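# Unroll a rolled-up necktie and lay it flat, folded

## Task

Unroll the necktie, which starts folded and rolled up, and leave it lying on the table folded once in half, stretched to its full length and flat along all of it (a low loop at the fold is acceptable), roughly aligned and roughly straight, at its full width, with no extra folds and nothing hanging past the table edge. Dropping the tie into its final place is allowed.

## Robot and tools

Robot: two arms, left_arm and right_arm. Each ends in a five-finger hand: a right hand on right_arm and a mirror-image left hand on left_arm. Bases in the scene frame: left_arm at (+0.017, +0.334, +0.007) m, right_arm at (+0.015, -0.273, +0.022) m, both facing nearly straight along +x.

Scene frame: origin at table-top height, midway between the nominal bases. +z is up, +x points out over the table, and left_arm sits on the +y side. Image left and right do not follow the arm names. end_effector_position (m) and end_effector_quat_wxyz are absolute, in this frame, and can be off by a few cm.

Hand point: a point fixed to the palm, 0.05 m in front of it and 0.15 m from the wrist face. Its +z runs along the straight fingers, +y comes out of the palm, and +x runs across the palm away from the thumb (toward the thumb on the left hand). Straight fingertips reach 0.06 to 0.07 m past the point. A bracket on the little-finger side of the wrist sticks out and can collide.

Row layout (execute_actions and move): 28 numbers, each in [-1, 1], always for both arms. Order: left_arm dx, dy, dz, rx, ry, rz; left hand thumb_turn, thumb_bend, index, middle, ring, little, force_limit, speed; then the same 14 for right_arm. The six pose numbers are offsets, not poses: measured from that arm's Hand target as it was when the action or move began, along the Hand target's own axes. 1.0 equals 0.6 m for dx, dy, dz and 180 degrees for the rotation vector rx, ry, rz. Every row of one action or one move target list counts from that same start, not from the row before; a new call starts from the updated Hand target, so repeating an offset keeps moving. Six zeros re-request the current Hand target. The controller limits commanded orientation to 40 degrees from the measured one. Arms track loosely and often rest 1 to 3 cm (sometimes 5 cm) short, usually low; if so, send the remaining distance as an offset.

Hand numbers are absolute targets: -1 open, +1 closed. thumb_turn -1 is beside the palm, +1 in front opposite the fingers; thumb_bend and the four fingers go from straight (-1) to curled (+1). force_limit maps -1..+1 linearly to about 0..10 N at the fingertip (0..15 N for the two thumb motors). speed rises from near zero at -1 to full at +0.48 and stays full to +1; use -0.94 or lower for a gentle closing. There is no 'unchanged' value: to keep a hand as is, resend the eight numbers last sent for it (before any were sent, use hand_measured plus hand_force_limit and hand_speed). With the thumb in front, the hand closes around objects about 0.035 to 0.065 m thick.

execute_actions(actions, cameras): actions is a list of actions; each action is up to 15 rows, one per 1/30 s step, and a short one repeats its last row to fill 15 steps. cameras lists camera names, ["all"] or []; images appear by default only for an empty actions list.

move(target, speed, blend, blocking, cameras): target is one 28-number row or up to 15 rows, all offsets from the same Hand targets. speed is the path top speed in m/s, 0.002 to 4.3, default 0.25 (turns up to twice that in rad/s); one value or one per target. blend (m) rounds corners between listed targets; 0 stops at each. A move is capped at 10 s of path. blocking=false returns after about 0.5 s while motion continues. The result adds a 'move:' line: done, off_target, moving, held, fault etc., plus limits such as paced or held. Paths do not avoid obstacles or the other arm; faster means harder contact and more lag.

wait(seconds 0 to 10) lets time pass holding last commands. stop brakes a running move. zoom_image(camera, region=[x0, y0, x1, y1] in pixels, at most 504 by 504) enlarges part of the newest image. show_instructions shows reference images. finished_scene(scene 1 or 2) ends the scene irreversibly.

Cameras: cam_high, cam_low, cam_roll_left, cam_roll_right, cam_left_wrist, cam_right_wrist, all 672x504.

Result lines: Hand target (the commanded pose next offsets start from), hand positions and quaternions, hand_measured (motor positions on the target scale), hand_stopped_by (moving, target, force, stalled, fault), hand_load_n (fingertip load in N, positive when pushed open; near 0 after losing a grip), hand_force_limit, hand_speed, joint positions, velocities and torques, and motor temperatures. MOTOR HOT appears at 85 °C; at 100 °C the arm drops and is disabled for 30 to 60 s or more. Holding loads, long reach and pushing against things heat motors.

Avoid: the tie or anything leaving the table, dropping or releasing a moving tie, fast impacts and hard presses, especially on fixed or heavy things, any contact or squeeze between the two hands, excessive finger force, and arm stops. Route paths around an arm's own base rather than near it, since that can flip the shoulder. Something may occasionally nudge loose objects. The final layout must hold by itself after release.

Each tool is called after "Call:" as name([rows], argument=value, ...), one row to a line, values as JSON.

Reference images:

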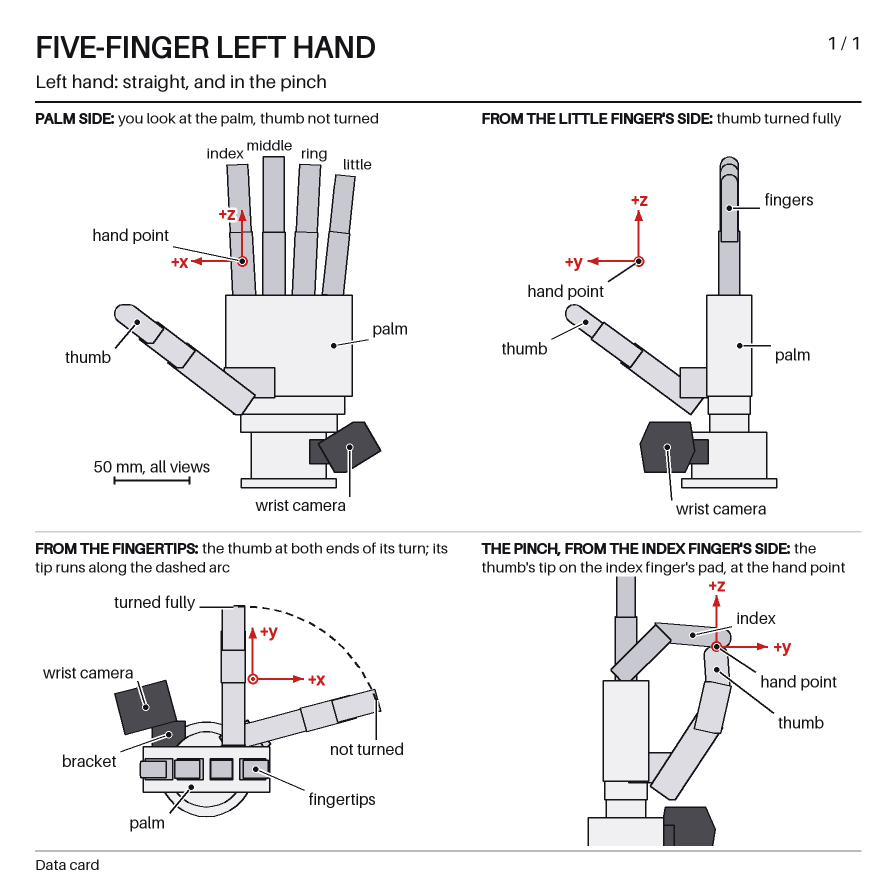

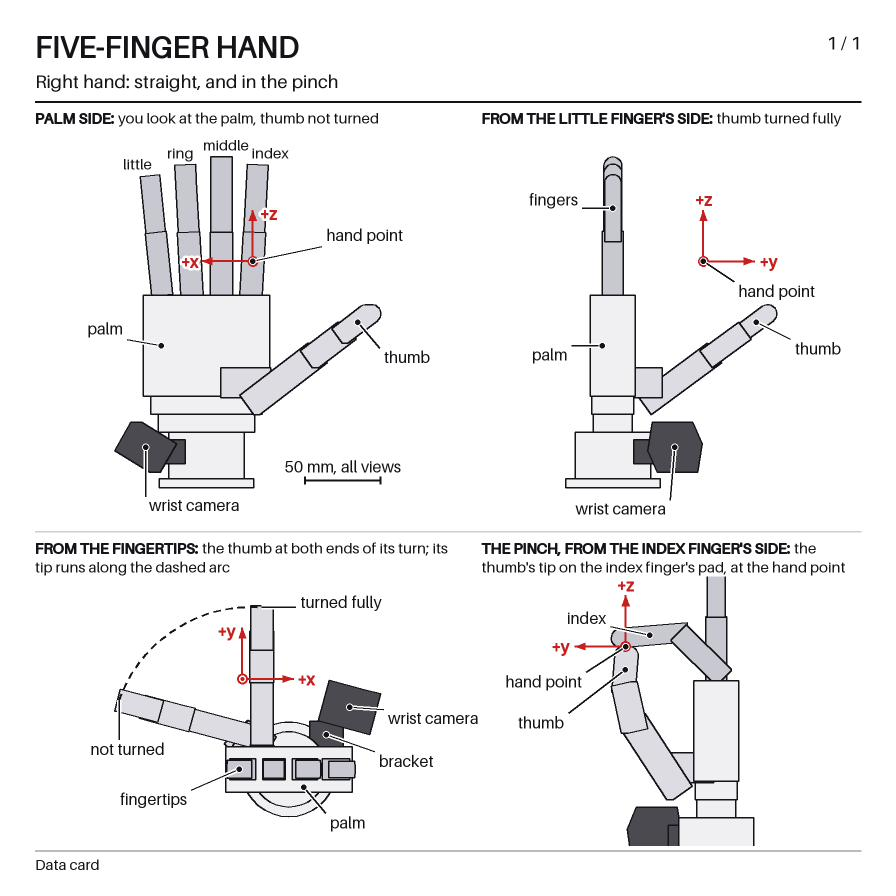

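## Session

Call:
execute_actions(actions=[])

Scene clock: 0.00 s.
left_arm: end_effector_position=(+0.9631, +0.2341, +0.1870) hand_measured=(-1.000, -1.000, -1.000, -1.000, -1.000, -1.000) hand_load_n=(+0.0, +0.0, +0.0, -0.5, +0.0, +0.0) hand_stopped_by=(target, target, target, target, target, target) hand_force_limit=0.00 hand_speed=-0.80 end_effector_quat_wxyz=(-0.303, +0.674, -0.407, +0.537) | right_arm: end_effector_position=(+0.8589, -0.1475, +0.1508) hand_measured=(-1.000, -1.000, -1.000, -1.000, -1.000, -1.000) hand_load_n=(+0.0, +0.0, +0.0, +0.0, +0.0, +0.0) hand_stopped_by=(target, target, target, target, target, target) hand_force_limit=0.00 hand_speed=-0.80 end_effector_quat_wxyz=(-0.536, +0.684, -0.207, +0.451)
Joint positions: left_arm=[-0.053 2.301 2.072 -0.014 -0.019 -0.519] | right_arm=[0.043 2.162 1.594 0.544 -0.553 -0.418]
Joint velocities: within noise
Joint torques (N m): no reading
Motor temperatures (°C): left_arm=[27 34 26 23 24 24] | right_arm=[24 32 22 24 23 22]
Heat: left arm: hottest shoulder 34 °C; right arm: hottest shoulder 32 °C.
Hand target: left_arm +0.9680, +0.2338, +0.1865; -0.304, +0.672, -0.405, +0.540 | right_arm +0.8648, -0.1474, +0.1593; -0.538, +0.679, -0.201, +0.457
camera_calibration:
cam_left_wrist: T_world_to_cam=[[0.256032, 0.206756, 0.944298, -0.466476], [-0.481242, -0.819939, 0.310009, 0.59646], [0.838364, -0.533808, -0.110431, -0.547447], [0, 0, 0, 1]] pos_world=[0.865434, 0.293276, 0.195129]
cam_right_wrist: T_world_to_cam=[[0.363309, -0.50989, -0.779756, -0.266387], [-0.810102, 0.24048, -0.5347, 0.805201], [0.460154, 0.825943, -0.325694, -0.107024], [0, 0, 0, 1]] pos_world=[0.798323, -0.241068, 0.187967]

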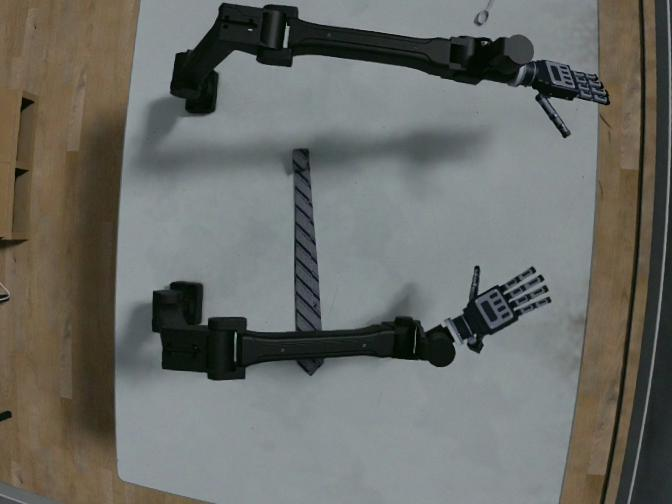

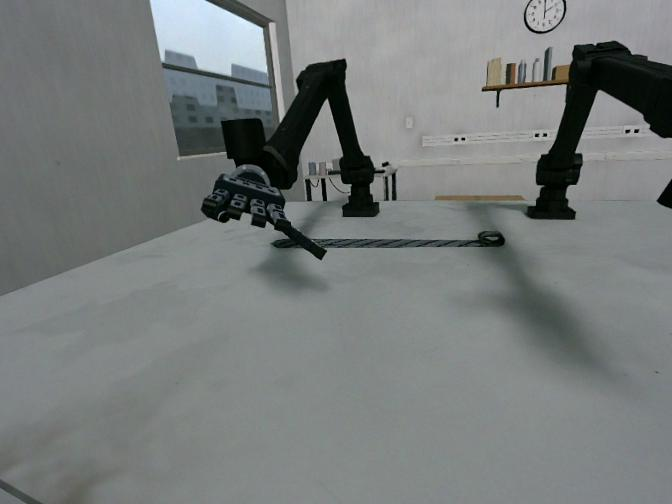

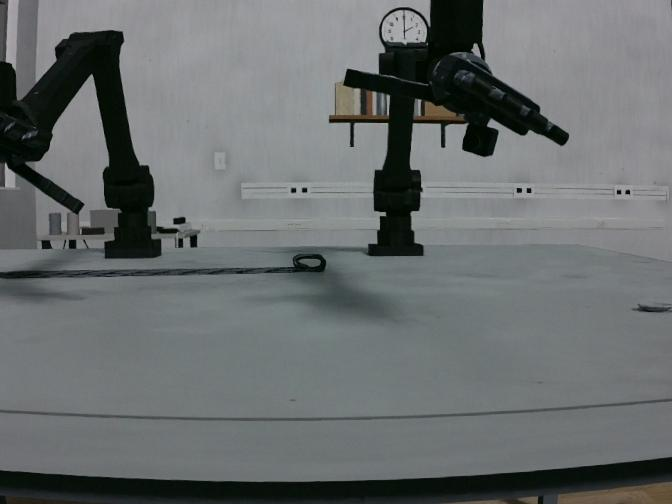

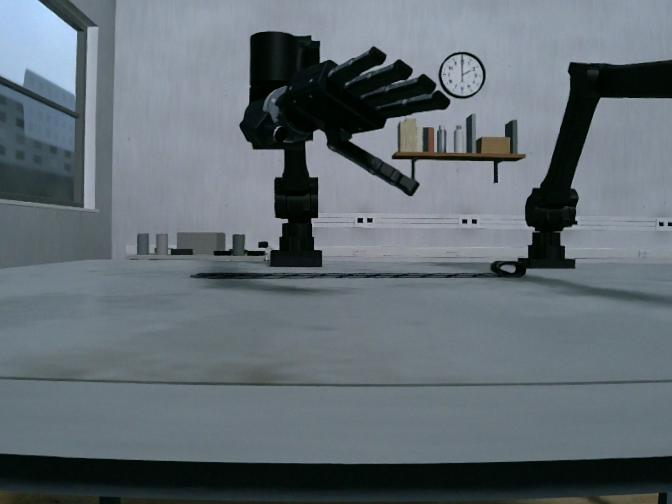

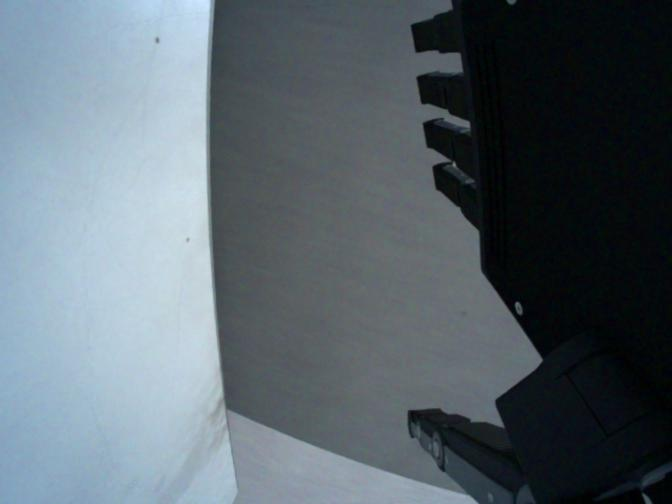

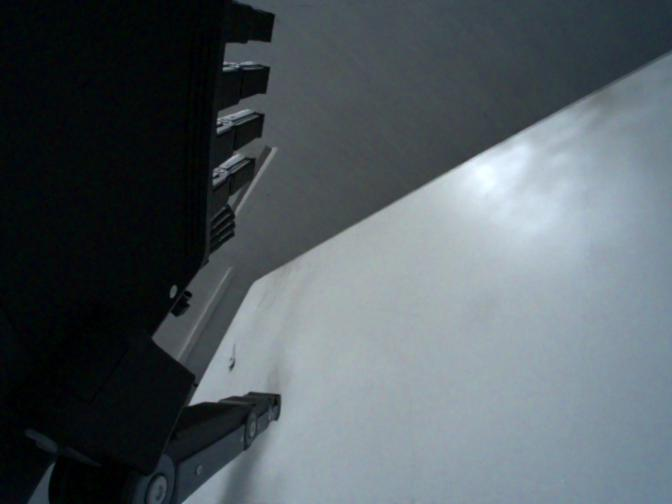

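Call:
zoom_image(camera="cam_roll_left", region=[250, 225, 370, 315])

Call:
zoom_image(camera="cam_roll_right", region=[430, 225, 550, 315])

Call:
zoom_image(camera="cam_high", region=[250, 120, 350, 220])

Scaled by 4.200 from the camera's 672x504 image, which has a finer 960x720 frame.

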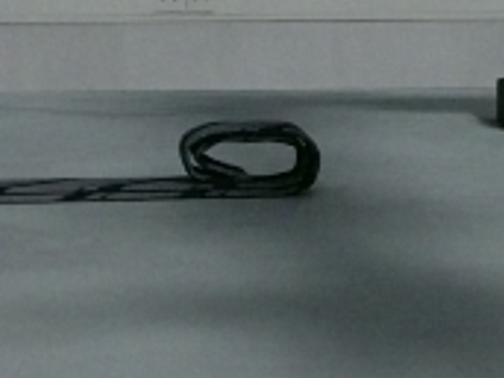

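Scaled by 4.200 from the camera's 672x504 image, which has a finer 960x720 frame.

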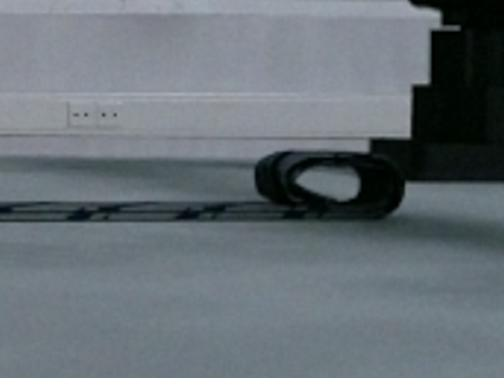

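Scaled by 5.040 from the camera's 672x504 image, which has a finer 960x720 frame.

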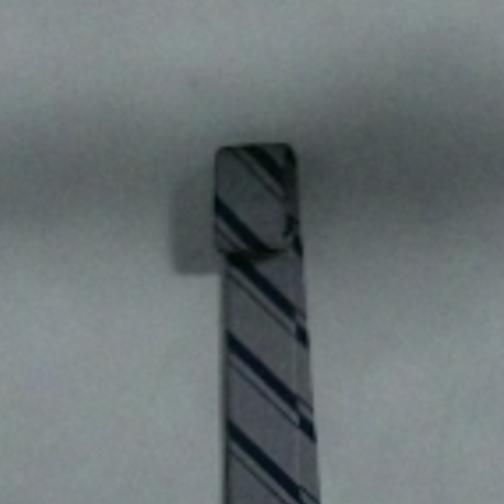

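Call:
move(target=[0.286,0.312,-0.998,-0.218,-0.387,-0.29,-1,-1,-1,-1,-1,-1,0,-0.8,0,0,0,0,0,0,-1,-1,-1,-1,-1,-1,0,-0.8], speed=0.3, cameras=["cam_high","cam_roll_left"])

Scene clock: 23.00 s.
left_arm: end_effector_position=(+0.3701, +0.0092, +0.2543) hand_measured=(-1.000, -1.000, -1.000, -1.000, -1.000, -1.000) hand_load_n=(+0.0, +0.0, +0.0, +0.0, +0.0, +0.0) hand_stopped_by=(target, target, target, target, target, target) hand_force_limit=0.00 hand_speed=-0.80 end_effector_quat_wxyz=(+0.024, +0.998, -0.063, -0.005) | right_arm: end_effector_position=(+0.8589, -0.1475, +0.1508) hand_measured=(-1.000, -1.000, -1.000, -1.000, -1.000, -1.000) hand_load_n=(+0.0, +0.0, +0.0, +0.0, +0.0, +0.0) hand_stopped_by=(target, target, target, target, target, target) hand_force_limit=0.00 hand_speed=-0.80 end_effector_quat_wxyz=(-0.536, +0.684, -0.207, +0.451)
Joint positions: left_arm=[-0.652 1.425 1.419 -1.547 0.045 -2.093] | right_arm=[0.043 2.162 1.594 0.544 -0.553 -0.418]
Joint torques (N m): left_arm=[-0.62 -11.58 6.57 -0.42 0.07 -0.03] | right_arm=[1.08 -19.08 8.83 2.4 0.03 -0.08]
Motor temperatures (°C): left_arm=[26 37 31 23 24 24] | right_arm=[24 33 24 24 22 22]
Heat: left arm: hottest shoulder 37 °C; right arm: hottest shoulder 33 °C.
Hand target: left_arm +0.3606, +0.0101, +0.2491; -0.001, +1.000, -0.001, +0.000 | right_arm +0.8648, -0.1474, +0.1593; -0.538, +0.679, -0.201, +0.457
Off the commanded pose: left_arm 0.011 m, 8 deg | right_arm 0.010 m, 1 deg.
joint sent to its limit (left arm) — joint 6 (wrist roll), lower limit. The joint targets are off in orientation, not in position.
move: off_target (left_arm)
Images, in order (width x height): cam_high 672x504, cam_roll_left 672x504.

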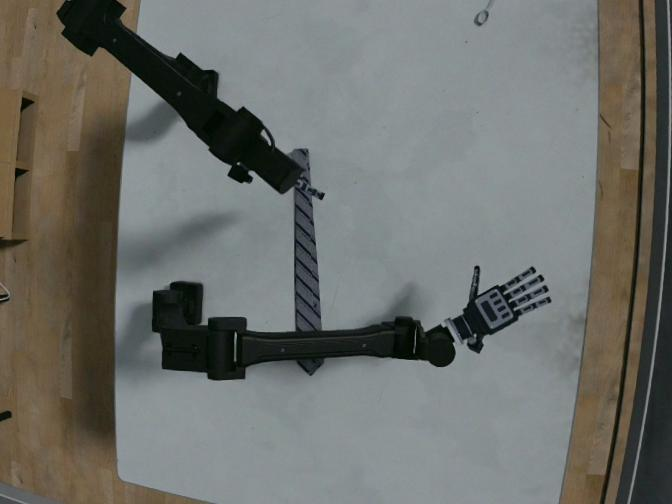

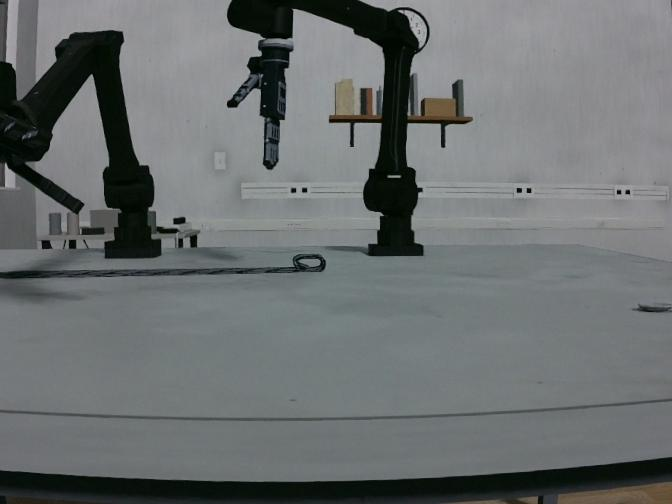

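Call:
move(target=[0,0,0.257,0,0,0,-1,-1,-1,-1,-1,-1,0,-0.8,0,0,0,0,0,0,-1,-1,-1,-1,-1,-1,0,-0.8], speed=0.2, cameras=["cam_high","cam_roll_left"])

Call:
zoom_image(camera="cam_roll_left", region=[220, 190, 360, 295])

Scene clock: 27.23 s.
left_arm: end_effector_position=(+0.3650, +0.0131, +0.1046) hand_measured=(-1.000, -1.000, -1.000, -1.000, -1.000, -1.000) hand_load_n=(+0.0, -0.5, +0.0, +0.0, +0.0, +0.0) hand_stopped_by=(target, target, target, target, target, target) hand_force_limit=0.00 hand_speed=-0.80 end_effector_quat_wxyz=(+0.022, +0.998, -0.062, -0.008) | right_arm: end_effector_position=(+0.8589, -0.1475, +0.1508) hand_measured=(-1.000, -1.000, -1.000, -1.000, -1.000, -1.000) hand_load_n=(+0.0, +0.0, +0.0, +0.0, +0.0, +0.0) hand_stopped_by=(target, target, target, target, target, target) hand_force_limit=0.00 hand_speed=-0.80 end_effector_quat_wxyz=(-0.536, +0.684, -0.207, +0.451)
Joint positions: left_arm=[-0.652 1.493 1.09 -1.158 0.046 -2.094] | right_arm=[0.043 2.162 1.594 0.544 -0.553 -0.418]
Joint torques (N m): left_arm=[-0.62 -10.11 6.45 0.49 0.1 -0.04] | right_arm=[1.14 -19.14 8.84 2.4 0.03 -0.08]
Heat: left arm: hottest shoulder 37 °C; right arm: hottest shoulder 33 °C.
Hand target: left_arm +0.3605, +0.0104, +0.0948; -0.001, +1.000, -0.001, +0.000 | right_arm +0.8648, -0.1474, +0.1593; -0.538, +0.679, -0.201, +0.457
Off the commanded pose: left_arm 0.011 m, 8 deg | right_arm 0.010 m, 1 deg.
joint sent to its limit (left arm) — joint 6 (wrist roll), lower limit. The joint targets are off in orientation, not in position.
move: off_target (left_arm)
Images, in order (width x height): cam_high 672x504, cam_roll_left 672x504.

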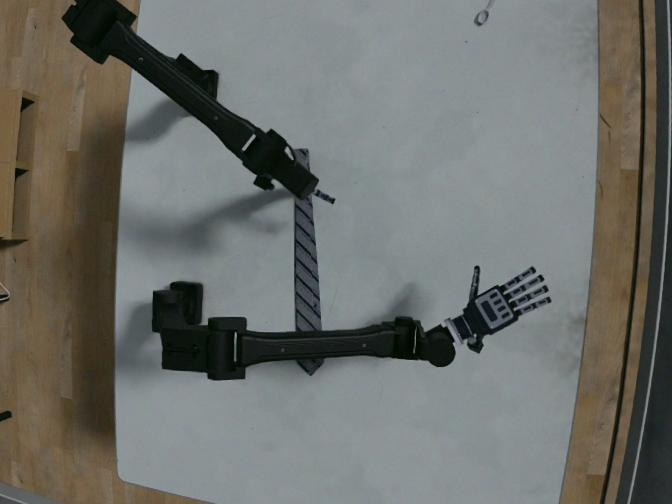

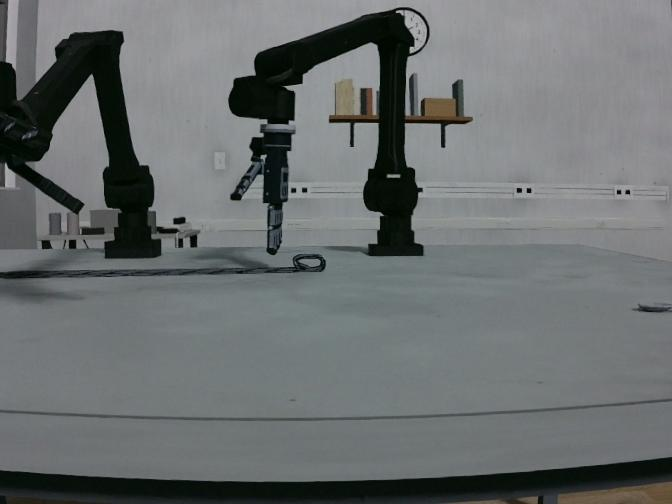

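Scaled by 3.600 from the camera's 672x504 image, which has a finer 960x720 frame.

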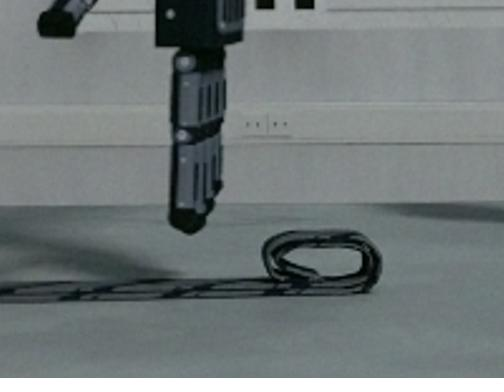

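Call:
move([
  [0,0,0.024,0,0,0,-1,-1,-1,-1,-1,-1,0,-0.8,0,0,0,0,0,0,-1,-1,-1,-1,-1,-1,0,-0.8],
  [-0.015,-0.15,0.02,0,0,0,-1,-1,-1,-1,-1,-1,0,-0.8,0,0,0,0,0,0,-1,-1,-1,-1,-1,-1,0,-0.8],
], speed=0.15, cameras=["cam_high","cam_roll_left"])

Call:
zoom_image(camera="cam_roll_left", region=[250, 190, 410, 295])

Scene clock: 33.27 s.
left_arm: end_effector_position=(+0.3540, +0.0944, +0.0866) hand_measured=(-1.000, -1.000, -1.000, -1.000, -1.000, -1.000) hand_load_n=(+0.0, -0.5, +0.0, +0.0, +0.0, +0.0) hand_stopped_by=(target, target, target, target, target, target) hand_force_limit=0.00 hand_speed=-0.80 end_effector_quat_wxyz=(+0.001, +1.000, -0.002, +0.002) | right_arm: end_effector_position=(+0.8589, -0.1475, +0.1508) hand_measured=(-1.000, -1.000, -1.000, -1.000, -1.000, -1.000) hand_load_n=(+0.0, +0.0, +0.0, +0.0, +0.0, +0.0) hand_stopped_by=(target, target, target, target, target, target) hand_force_limit=0.00 hand_speed=-0.80 end_effector_quat_wxyz=(-0.536, +0.684, -0.207, +0.451)
Joint positions: left_arm=[-0.532 1.364 0.91 -1.113 -0.001 -2.094] | right_arm=[0.043 2.162 1.594 0.544 -0.553 -0.418]
Joint torques (N m): left_arm=[0.97 -9.35 5.87 0.23 -0.06 0.15] | right_arm=[1.08 -19.08 8.84 2.4 0.02 -0.08]
Heat: left arm: hottest shoulder 37 °C; right arm: hottest shoulder 33 °C.
Hand target: left_arm +0.3516, +0.1004, +0.0830; -0.001, +1.000, -0.001, +0.000 | right_arm +0.8648, -0.1474, +0.1593; -0.538, +0.679, -0.201, +0.457
Off the commanded pose: left_arm 0.007 m, 0 deg | right_arm 0.010 m, 1 deg.
move: done
Images, in order (width x height): cam_high 672x504, cam_roll_left 672x504.

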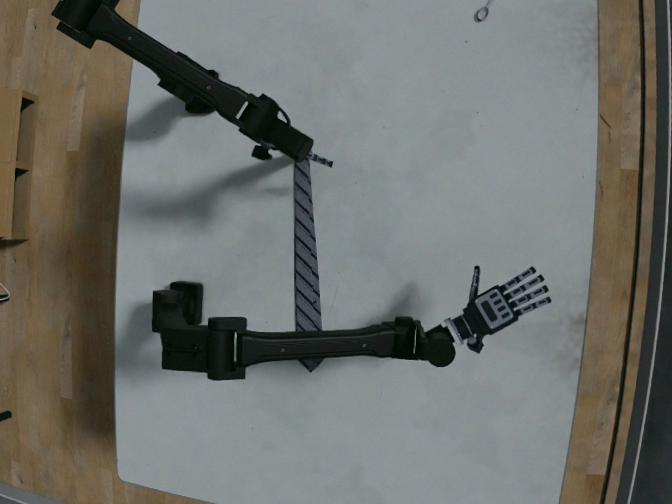

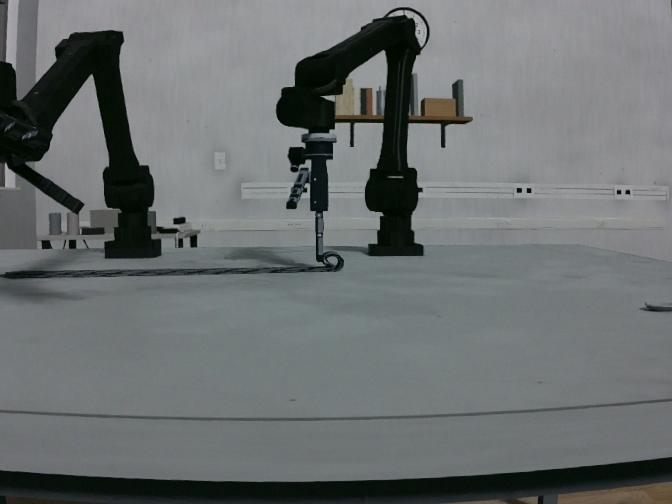

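Scaled by 3.150 from the camera's 672x504 image, which has a finer 960x720 frame.

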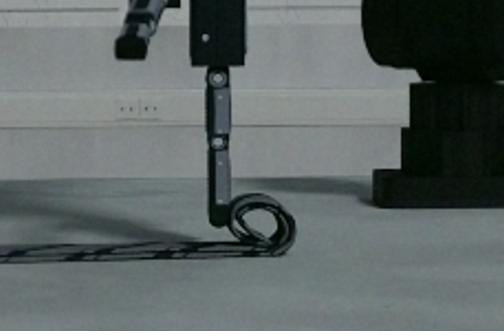

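Call:
move(target=[-0.018,-0.16,0.007,0,0,0,-1,-1,-1,-1,-1,-1,0,-0.8,0,0,0,0,0,0,-1,-1,-1,-1,-1,-1,0,-0.8], speed=0.12, cameras=["cam_high","cam_roll_left"])

Call:
zoom_image(camera="cam_roll_left", region=[290, 190, 450, 295])

Scene clock: 37.43 s.
left_arm: end_effector_position=(+0.3458, +0.1920, +0.0819) hand_measured=(-1.000, -1.000, -1.000, -1.000, -1.000, -1.000) hand_load_n=(+0.0, +0.0, +0.0, +0.0, +0.0, +0.0) hand_stopped_by=(target, target, target, target, target, target) hand_force_limit=0.00 hand_speed=-0.80 end_effector_quat_wxyz=(-0.001, +1.000, +0.001, +0.001) | right_arm: end_effector_position=(+0.8589, -0.1475, +0.1508) hand_measured=(-1.000, -1.000, -1.000, -1.000, -1.000, -1.000) hand_load_n=(+0.0, +0.0, +0.0, +0.0, +0.0, +0.0) hand_stopped_by=(target, target, target, target, target, target) hand_force_limit=0.00 hand_speed=-0.80 end_effector_quat_wxyz=(-0.536, +0.684, -0.207, +0.451)
Joint positions: left_arm=[-0.272 1.245 0.79 -1.113 -0.002 -1.84] | right_arm=[0.043 2.162 1.594 0.544 -0.553 -0.418]
Joint torques (N m): left_arm=[0.97 -7.82 5.83 0.17 0 0.21] | right_arm=[1.14 -19.14 8.84 2.41 0.03 -0.08]
Heat: left arm: hottest shoulder 37 °C; right arm: hottest shoulder 34 °C.
Hand target: left_arm +0.3410, +0.1964, +0.0788; -0.001, +1.000, -0.001, +0.000 | right_arm +0.8648, -0.1474, +0.1593; -0.538, +0.679, -0.201, +0.457
Off the commanded pose: left_arm 0.007 m, 0 deg | right_arm 0.010 m, 1 deg.
move: done
Images, in order (width x height): cam_high 672x504, cam_roll_left 672x504.

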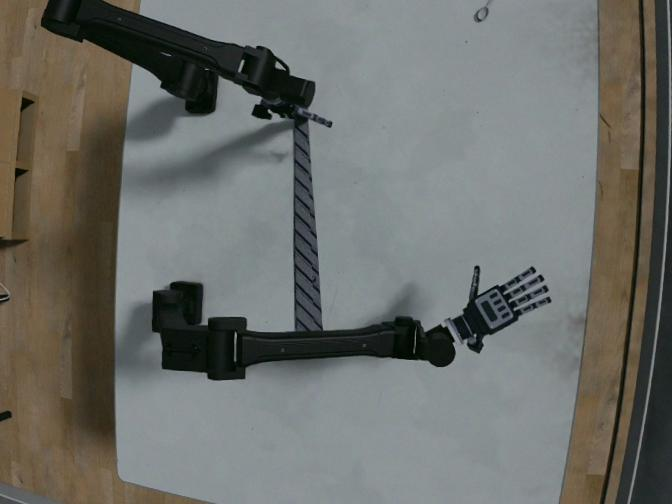

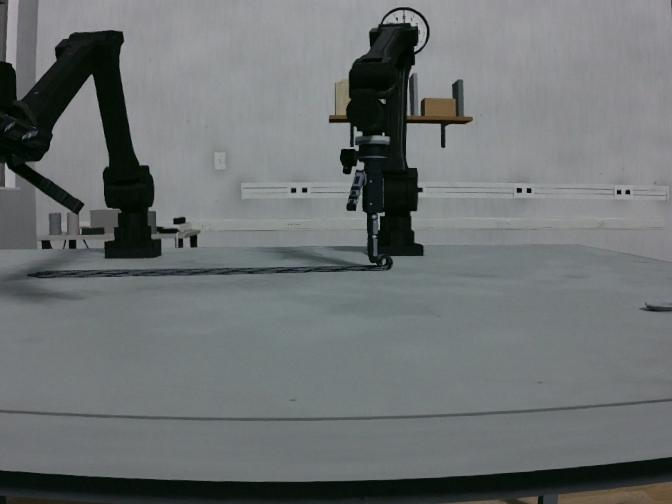

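Scaled by 3.150 from the camera's 672x504 image, which has a finer 960x720 frame.

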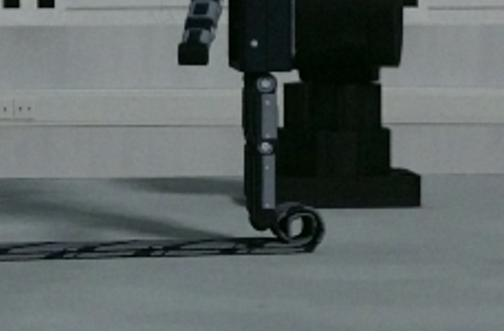

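Call:
move([
  [0,0.02,-0.012,0,0,0,-1,-1,-1,-1,-1,-1,0,-0.8,0,0,0,0,0,0,-1,-1,-1,-1,-1,-1,0,-0.8],
  [-0.018,-0.12,-0.012,0,0,0,-1,-1,-1,-1,-1,-1,0,-0.8,0,0,0,0,0,0,-1,-1,-1,-1,-1,-1,0,-0.8],
], speed=0.1, cameras=["cam_high","cam_roll_left"])

Call:
zoom_image(camera="cam_roll_left", region=[340, 190, 500, 295])

Scene clock: 44.73 s.
left_arm: end_effector_position=(+0.3394, +0.2652, +0.0891) hand_measured=(-1.000, -1.000, -1.000, -1.000, -1.000, -1.000) hand_load_n=(+0.0, +0.0, +0.0, +0.0, +0.0, +0.0) hand_stopped_by=(target, target, target, target, target, target) hand_force_limit=0.00 hand_speed=-0.80 end_effector_quat_wxyz=(-0.001, +1.000, +0.001, +0.007) | right_arm: end_effector_position=(+0.8589, -0.1475, +0.1508) hand_measured=(-1.000, -1.000, -1.000, -1.000, -1.000, -1.000) hand_load_n=(+0.0, +0.0, +0.0, +0.0, +0.0, +0.0) hand_stopped_by=(target, target, target, target, target, target) hand_force_limit=0.00 hand_speed=-0.80 end_effector_quat_wxyz=(-0.536, +0.684, -0.207, +0.451)
Joint positions: left_arm=[-0.033 1.177 0.756 -1.135 -0.003 -1.601] | right_arm=[0.043 2.162 1.594 0.544 -0.553 -0.418]
Joint torques (N m): left_arm=[0.97 -7.06 5.97 -0.4 0.02 0.22] | right_arm=[1.14 -19.14 8.83 2.4 0.03 -0.08]
Heat: left arm: hottest shoulder 36 °C; right arm: hottest shoulder 34 °C.
Hand target: left_arm +0.3303, +0.2684, +0.0862; -0.001, +1.000, -0.001, +0.000 | right_arm +0.8648, -0.1474, +0.1593; -0.538, +0.679, -0.201, +0.457
Off the commanded pose: left_arm 0.010 m, 1 deg | right_arm 0.010 m, 1 deg.
move: done
Images, in order (width x height): cam_high 672x504, cam_roll_left 672x504.

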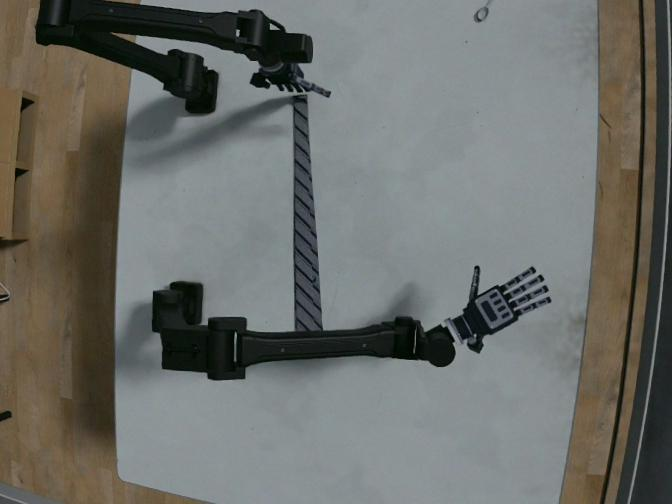

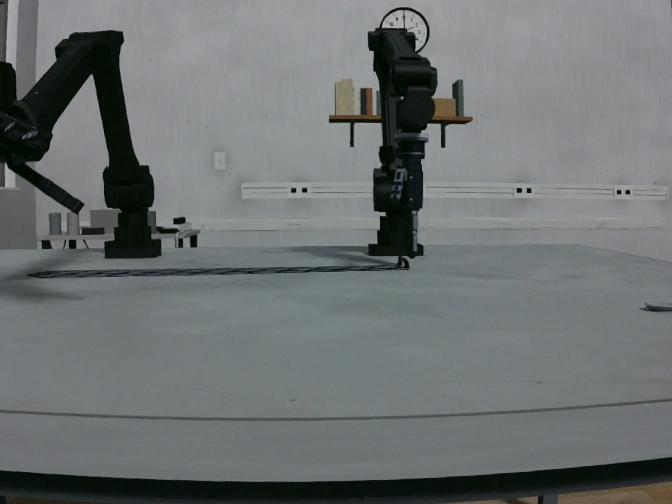

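Scaled by 3.150 from the camera's 672x504 image, which has a finer 960x720 frame.

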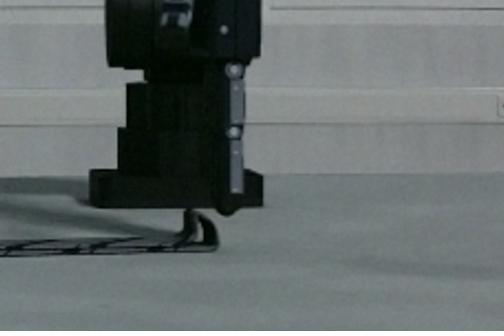

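Call:
move([
  [0,0,-0.15,0,0,0,-1,-1,-1,-1,-1,-1,0,-0.8,0,0,0,0,0,0,-1,-1,-1,-1,-1,-1,0,-0.8],
  [-0.1,-0.05,-0.3,0,0,0,-1,-1,-1,-1,-1,-1,0,-0.8,0,0,0,0,0,0,-1,-1,-1,-1,-1,-1,0,-0.8],
], speed=[0.1,0.25], cameras=["cam_high","cam_roll_left","cam_low"])

Call:
zoom_image(camera="cam_roll_left", region=[340, 220, 460, 295])

Call:
zoom_image(camera="cam_high", region=[230, 60, 360, 190])

Scene clock: 51.47 s.
left_arm: end_effector_position=(+0.2624, +0.2945, +0.2494) hand_measured=(-1.000, -1.000, -1.000, -1.000, -1.000, -1.000) hand_load_n=(+0.0, +0.0, +0.0, +0.0, +0.0, +0.0) hand_stopped_by=(target, target, target, target, target, target) hand_force_limit=0.00 hand_speed=-0.80 end_effector_quat_wxyz=(+0.002, +1.000, -0.003, +0.009) | right_arm: end_effector_position=(+0.8589, -0.1475, +0.1508) hand_measured=(-1.000, -1.000, -1.000, -1.000, -1.000, -1.000) hand_load_n=(+0.0, +0.0, +0.0, +0.0, +0.0, +0.0) hand_stopped_by=(target, target, target, target, target, target) hand_force_limit=0.00 hand_speed=-0.80 end_effector_quat_wxyz=(-0.536, +0.684, -0.207, +0.451)
Joint positions: left_arm=[0.101 0.877 0.994 -1.671 0.006 -1.459] | right_arm=[0.043 2.162 1.594 0.544 -0.553 -0.418]
Joint torques (N m): left_arm=[1.2 -1.67 10.96 -0.36 0.08 0.21] | right_arm=[1.08 -19.19 8.83 2.41 0.02 -0.08]
Heat: left arm: hottest shoulder 36 °C; right arm: hottest shoulder 34 °C.
Hand target: left_arm +0.2702, +0.2981, +0.2662; -0.001, +1.000, -0.001, +0.000 | right_arm +0.8648, -0.1474, +0.1593; -0.538, +0.679, -0.201, +0.457
Off the commanded pose: left_arm 0.019 m, 1 deg | right_arm 0.010 m, 1 deg.
joint sent to its limit (left arm) — joint 4 (wrist pitch), lower limit. The joint targets are off in orientation, not in position.
move: off_target (left_arm)
Images, in order (width x height): cam_high 672x504, cam_low 672x504, cam_roll_left 672x504.

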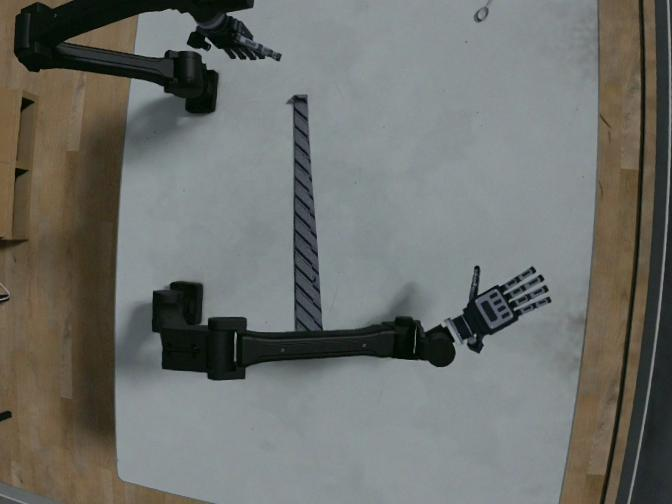

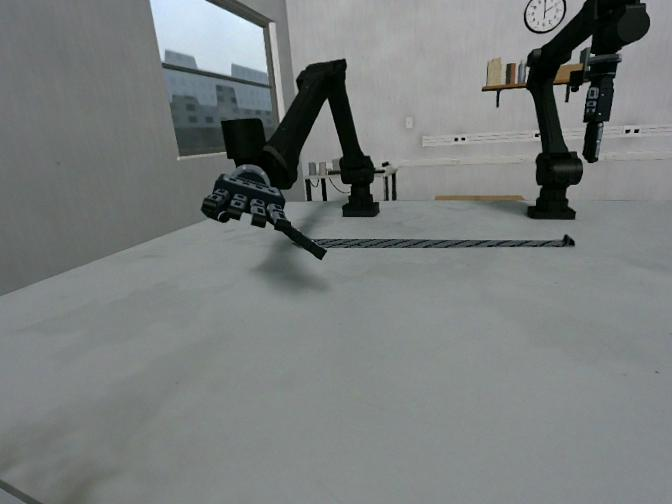

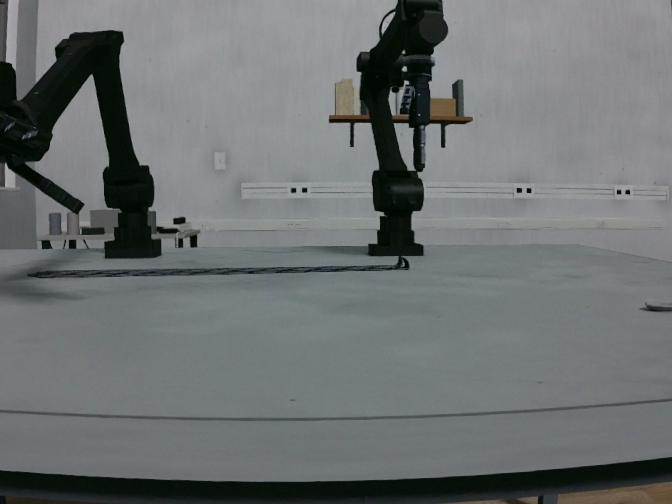

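Scaled by 4.200 from the camera's 672x504 image, which has a finer 960x720 frame.

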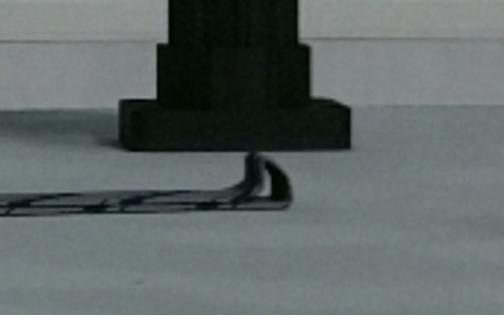

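Scaled by 3.877 from the camera's 672x504 image, which has a finer 960x720 frame.

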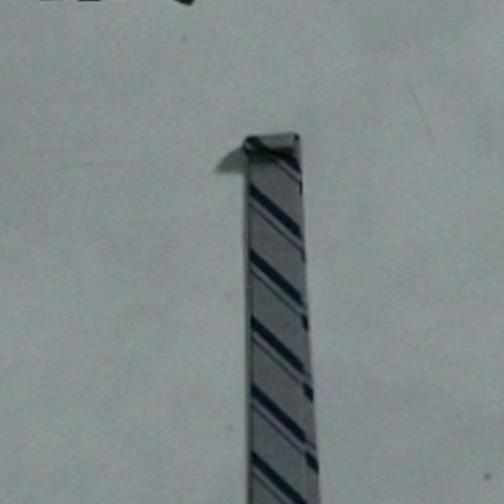

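Call:
move([
  [0.117,0.15,0.22,0,0,0,-1,-1,-1,-1,-1,-1,0,-0.8,0,0,0,0,0,0,-1,-1,-1,-1,-1,-1,0,-0.8],
  [0.117,0.15,0.313,0,0,0,-1,-1,-1,-1,-1,-1,0,-0.8,0,0,0,0,0,0,-1,-1,-1,-1,-1,-1,0,-0.8],
  [0.107,-0.01,0.316,0,0,0,-1,-1,-1,-1,-1,-1,0,-0.8,0,0,0,0,0,0,-1,-1,-1,-1,-1,-1,0,-0.8],
], speed=[0.25,0.1,0.1], cameras=["cam_roll_left"])

Call:
zoom_image(camera="cam_roll_left", region=[340, 190, 500, 295])

Scene clock: 63.80 s.
left_arm: end_effector_position=(+0.3386, +0.3020, +0.0788) hand_measured=(-1.000, -1.000, -1.000, -1.000, -1.000, -1.000) hand_load_n=(+0.0, +0.0, +0.0, +0.0, +0.0, +0.0) hand_stopped_by=(target, target, target, target, target, target) hand_force_limit=0.00 hand_speed=-0.80 end_effector_quat_wxyz=(-0.001, +1.000, +0.001, -0.003) | right_arm: end_effector_position=(+0.8589, -0.1475, +0.1508) hand_measured=(-1.000, -1.000, -1.000, -1.000, -1.000, -1.000) hand_load_n=(+0.0, +0.0, +0.0, +0.0, +0.0, +0.0) hand_stopped_by=(target, target, target, target, target, target) hand_force_limit=0.00 hand_speed=-0.80 end_effector_quat_wxyz=(-0.536, +0.684, -0.207, +0.451)
Joint positions: left_arm=[0.092 1.207 0.751 -1.12 -0.003 -1.476] | right_arm=[0.043 2.162 1.594 0.544 -0.553 -0.418]
Joint torques (N m): left_arm=[1.03 -7.3 5.83 0.42 0.03 0.2] | right_arm=[1.08 -19.14 8.81 2.41 0.02 -0.07]
Heat: left arm: hottest shoulder 35 °C; right arm: hottest shoulder 35 °C.
Hand target: left_arm +0.3345, +0.3044, +0.0766; -0.001, +1.000, -0.001, +0.000 | right_arm +0.8648, -0.1474, +0.1593; -0.538, +0.679, -0.201, +0.457
Off the commanded pose: left_arm 0.005 m, 0 deg | right_arm 0.010 m, 1 deg.
move: done
Images, in order (width x height): cam_roll_left 672x504.

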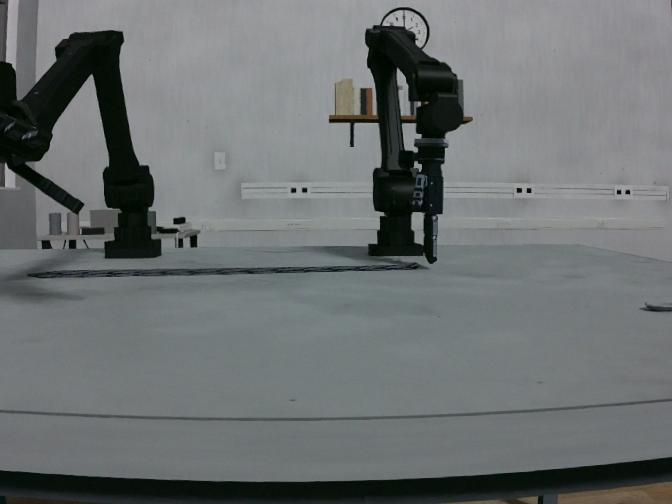

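Scaled by 3.150 from the camera's 672x504 image, which has a finer 960x720 frame.

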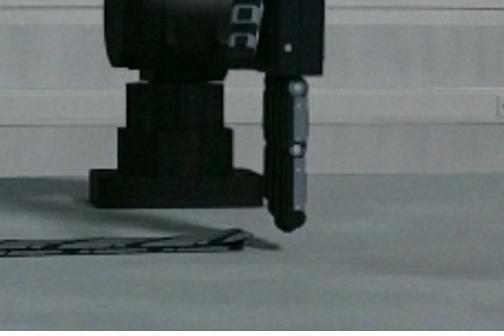

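Call:
move(target=[-0.02,-0.03,-0.27,0,0,0,-1,-1,-1,-1,-1,-1,0,-0.8,0,0,0,0,0,0,-1,-1,-1,-1,-1,-1,0,-0.8], speed=0.2, cameras=["cam_high","cam_roll_left","cam_roll_right"])

Call:
zoom_image(camera="cam_roll_left", region=[340, 220, 460, 295])

Call:
zoom_image(camera="cam_high", region=[180, 70, 480, 390])

Call:
zoom_image(camera="cam_roll_right", region=[150, 220, 350, 320])

Scene clock: 69.07 s.
left_arm: end_effector_position=(+0.3136, +0.3163, +0.2199) hand_measured=(-1.000, -1.000, -1.000, -1.000, -1.000, -1.000) hand_load_n=(+0.0, +0.0, +0.0, +0.0, +0.0, +0.0) hand_stopped_by=(target, target, target, target, target, target) hand_force_limit=0.00 hand_speed=-0.80 end_effector_quat_wxyz=(+0.002, +1.000, -0.002, -0.019) | right_arm: end_effector_position=(+0.8589, -0.1475, +0.1508) hand_measured=(-1.000, -1.000, -1.000, -1.000, -1.000, -1.000) hand_load_n=(+0.0, +0.0, +0.0, +0.0, +0.0, +0.0) hand_stopped_by=(target, target, target, target, target, target) hand_force_limit=0.00 hand_speed=-0.80 end_effector_quat_wxyz=(-0.536, +0.684, -0.207, +0.451)
Joint positions: left_arm=[0.155 1.065 1.031 -1.575 -0.003 -1.408] | right_arm=[0.043 2.162 1.594 0.544 -0.553 -0.418]
Joint torques (N m): left_arm=[1.44 -5.48 10.96 -0.54 0.01 0.21] | right_arm=[1.08 -19.08 8.84 2.41 0.03 -0.08]
Heat: left arm: hottest shoulder 35 °C; right arm: hottest shoulder 35 °C.
Hand target: left_arm +0.3225, +0.3221, +0.2386; -0.001, +1.000, -0.001, +0.000 | right_arm +0.8648, -0.1474, +0.1593; -0.538, +0.679, -0.201, +0.457
Off the commanded pose: left_arm 0.022 m, 2 deg | right_arm 0.010 m, 1 deg.
move: off_target (left_arm)
Images, in order (width x height): cam_high 672x504, cam_roll_left 672x504, cam_roll_right 672x504.

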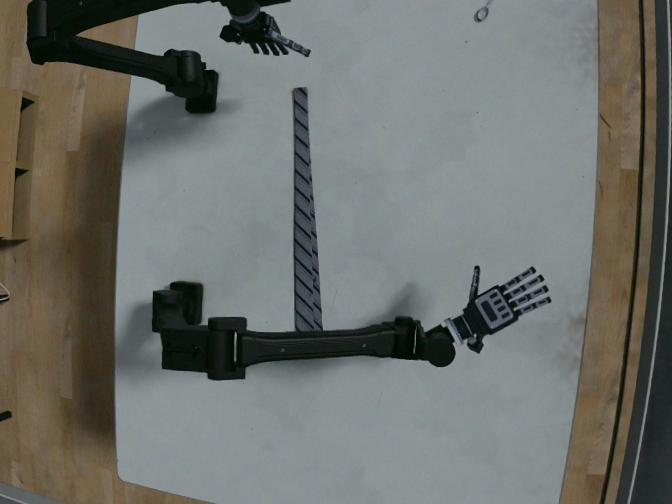

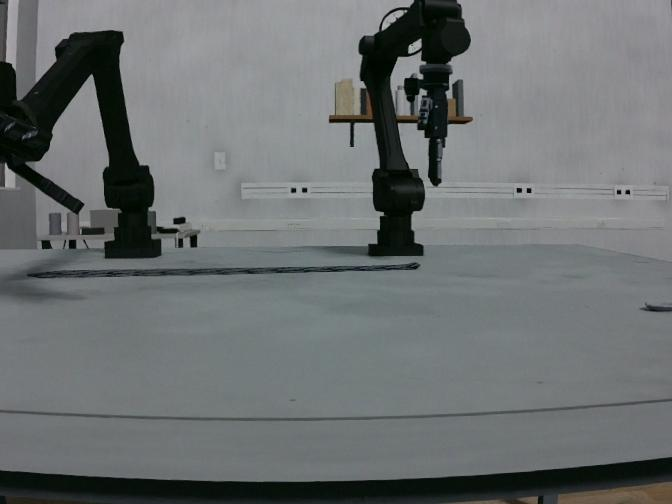

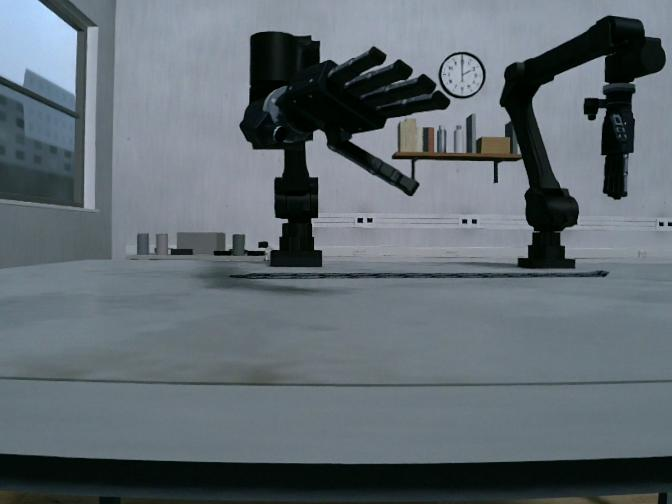

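Scaled by 4.200 from the camera's 672x504 image, which has a finer 960x720 frame.

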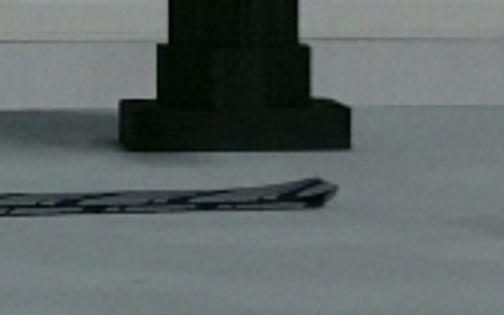

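Scaled by 1.575 from the camera's 672x504 image, which has a finer 960x720 frame.

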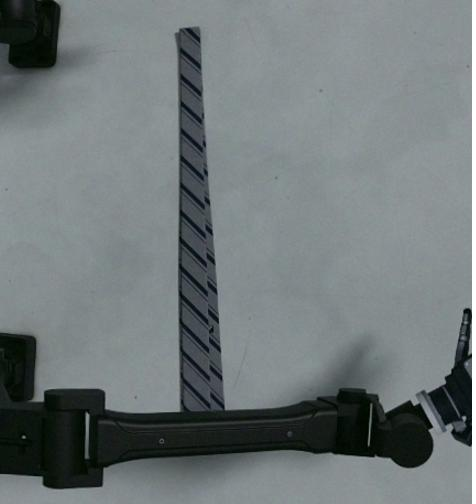

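Scaled by 2.520 from the camera's 672x504 image, which has a finer 960x720 frame.

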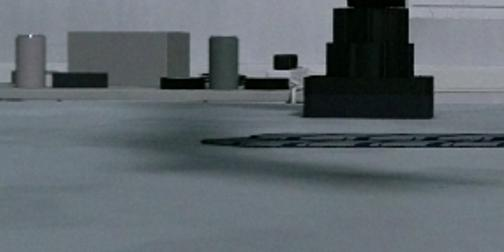

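Call:
finished_scene(scene=2)

The scene is finished: the task was done.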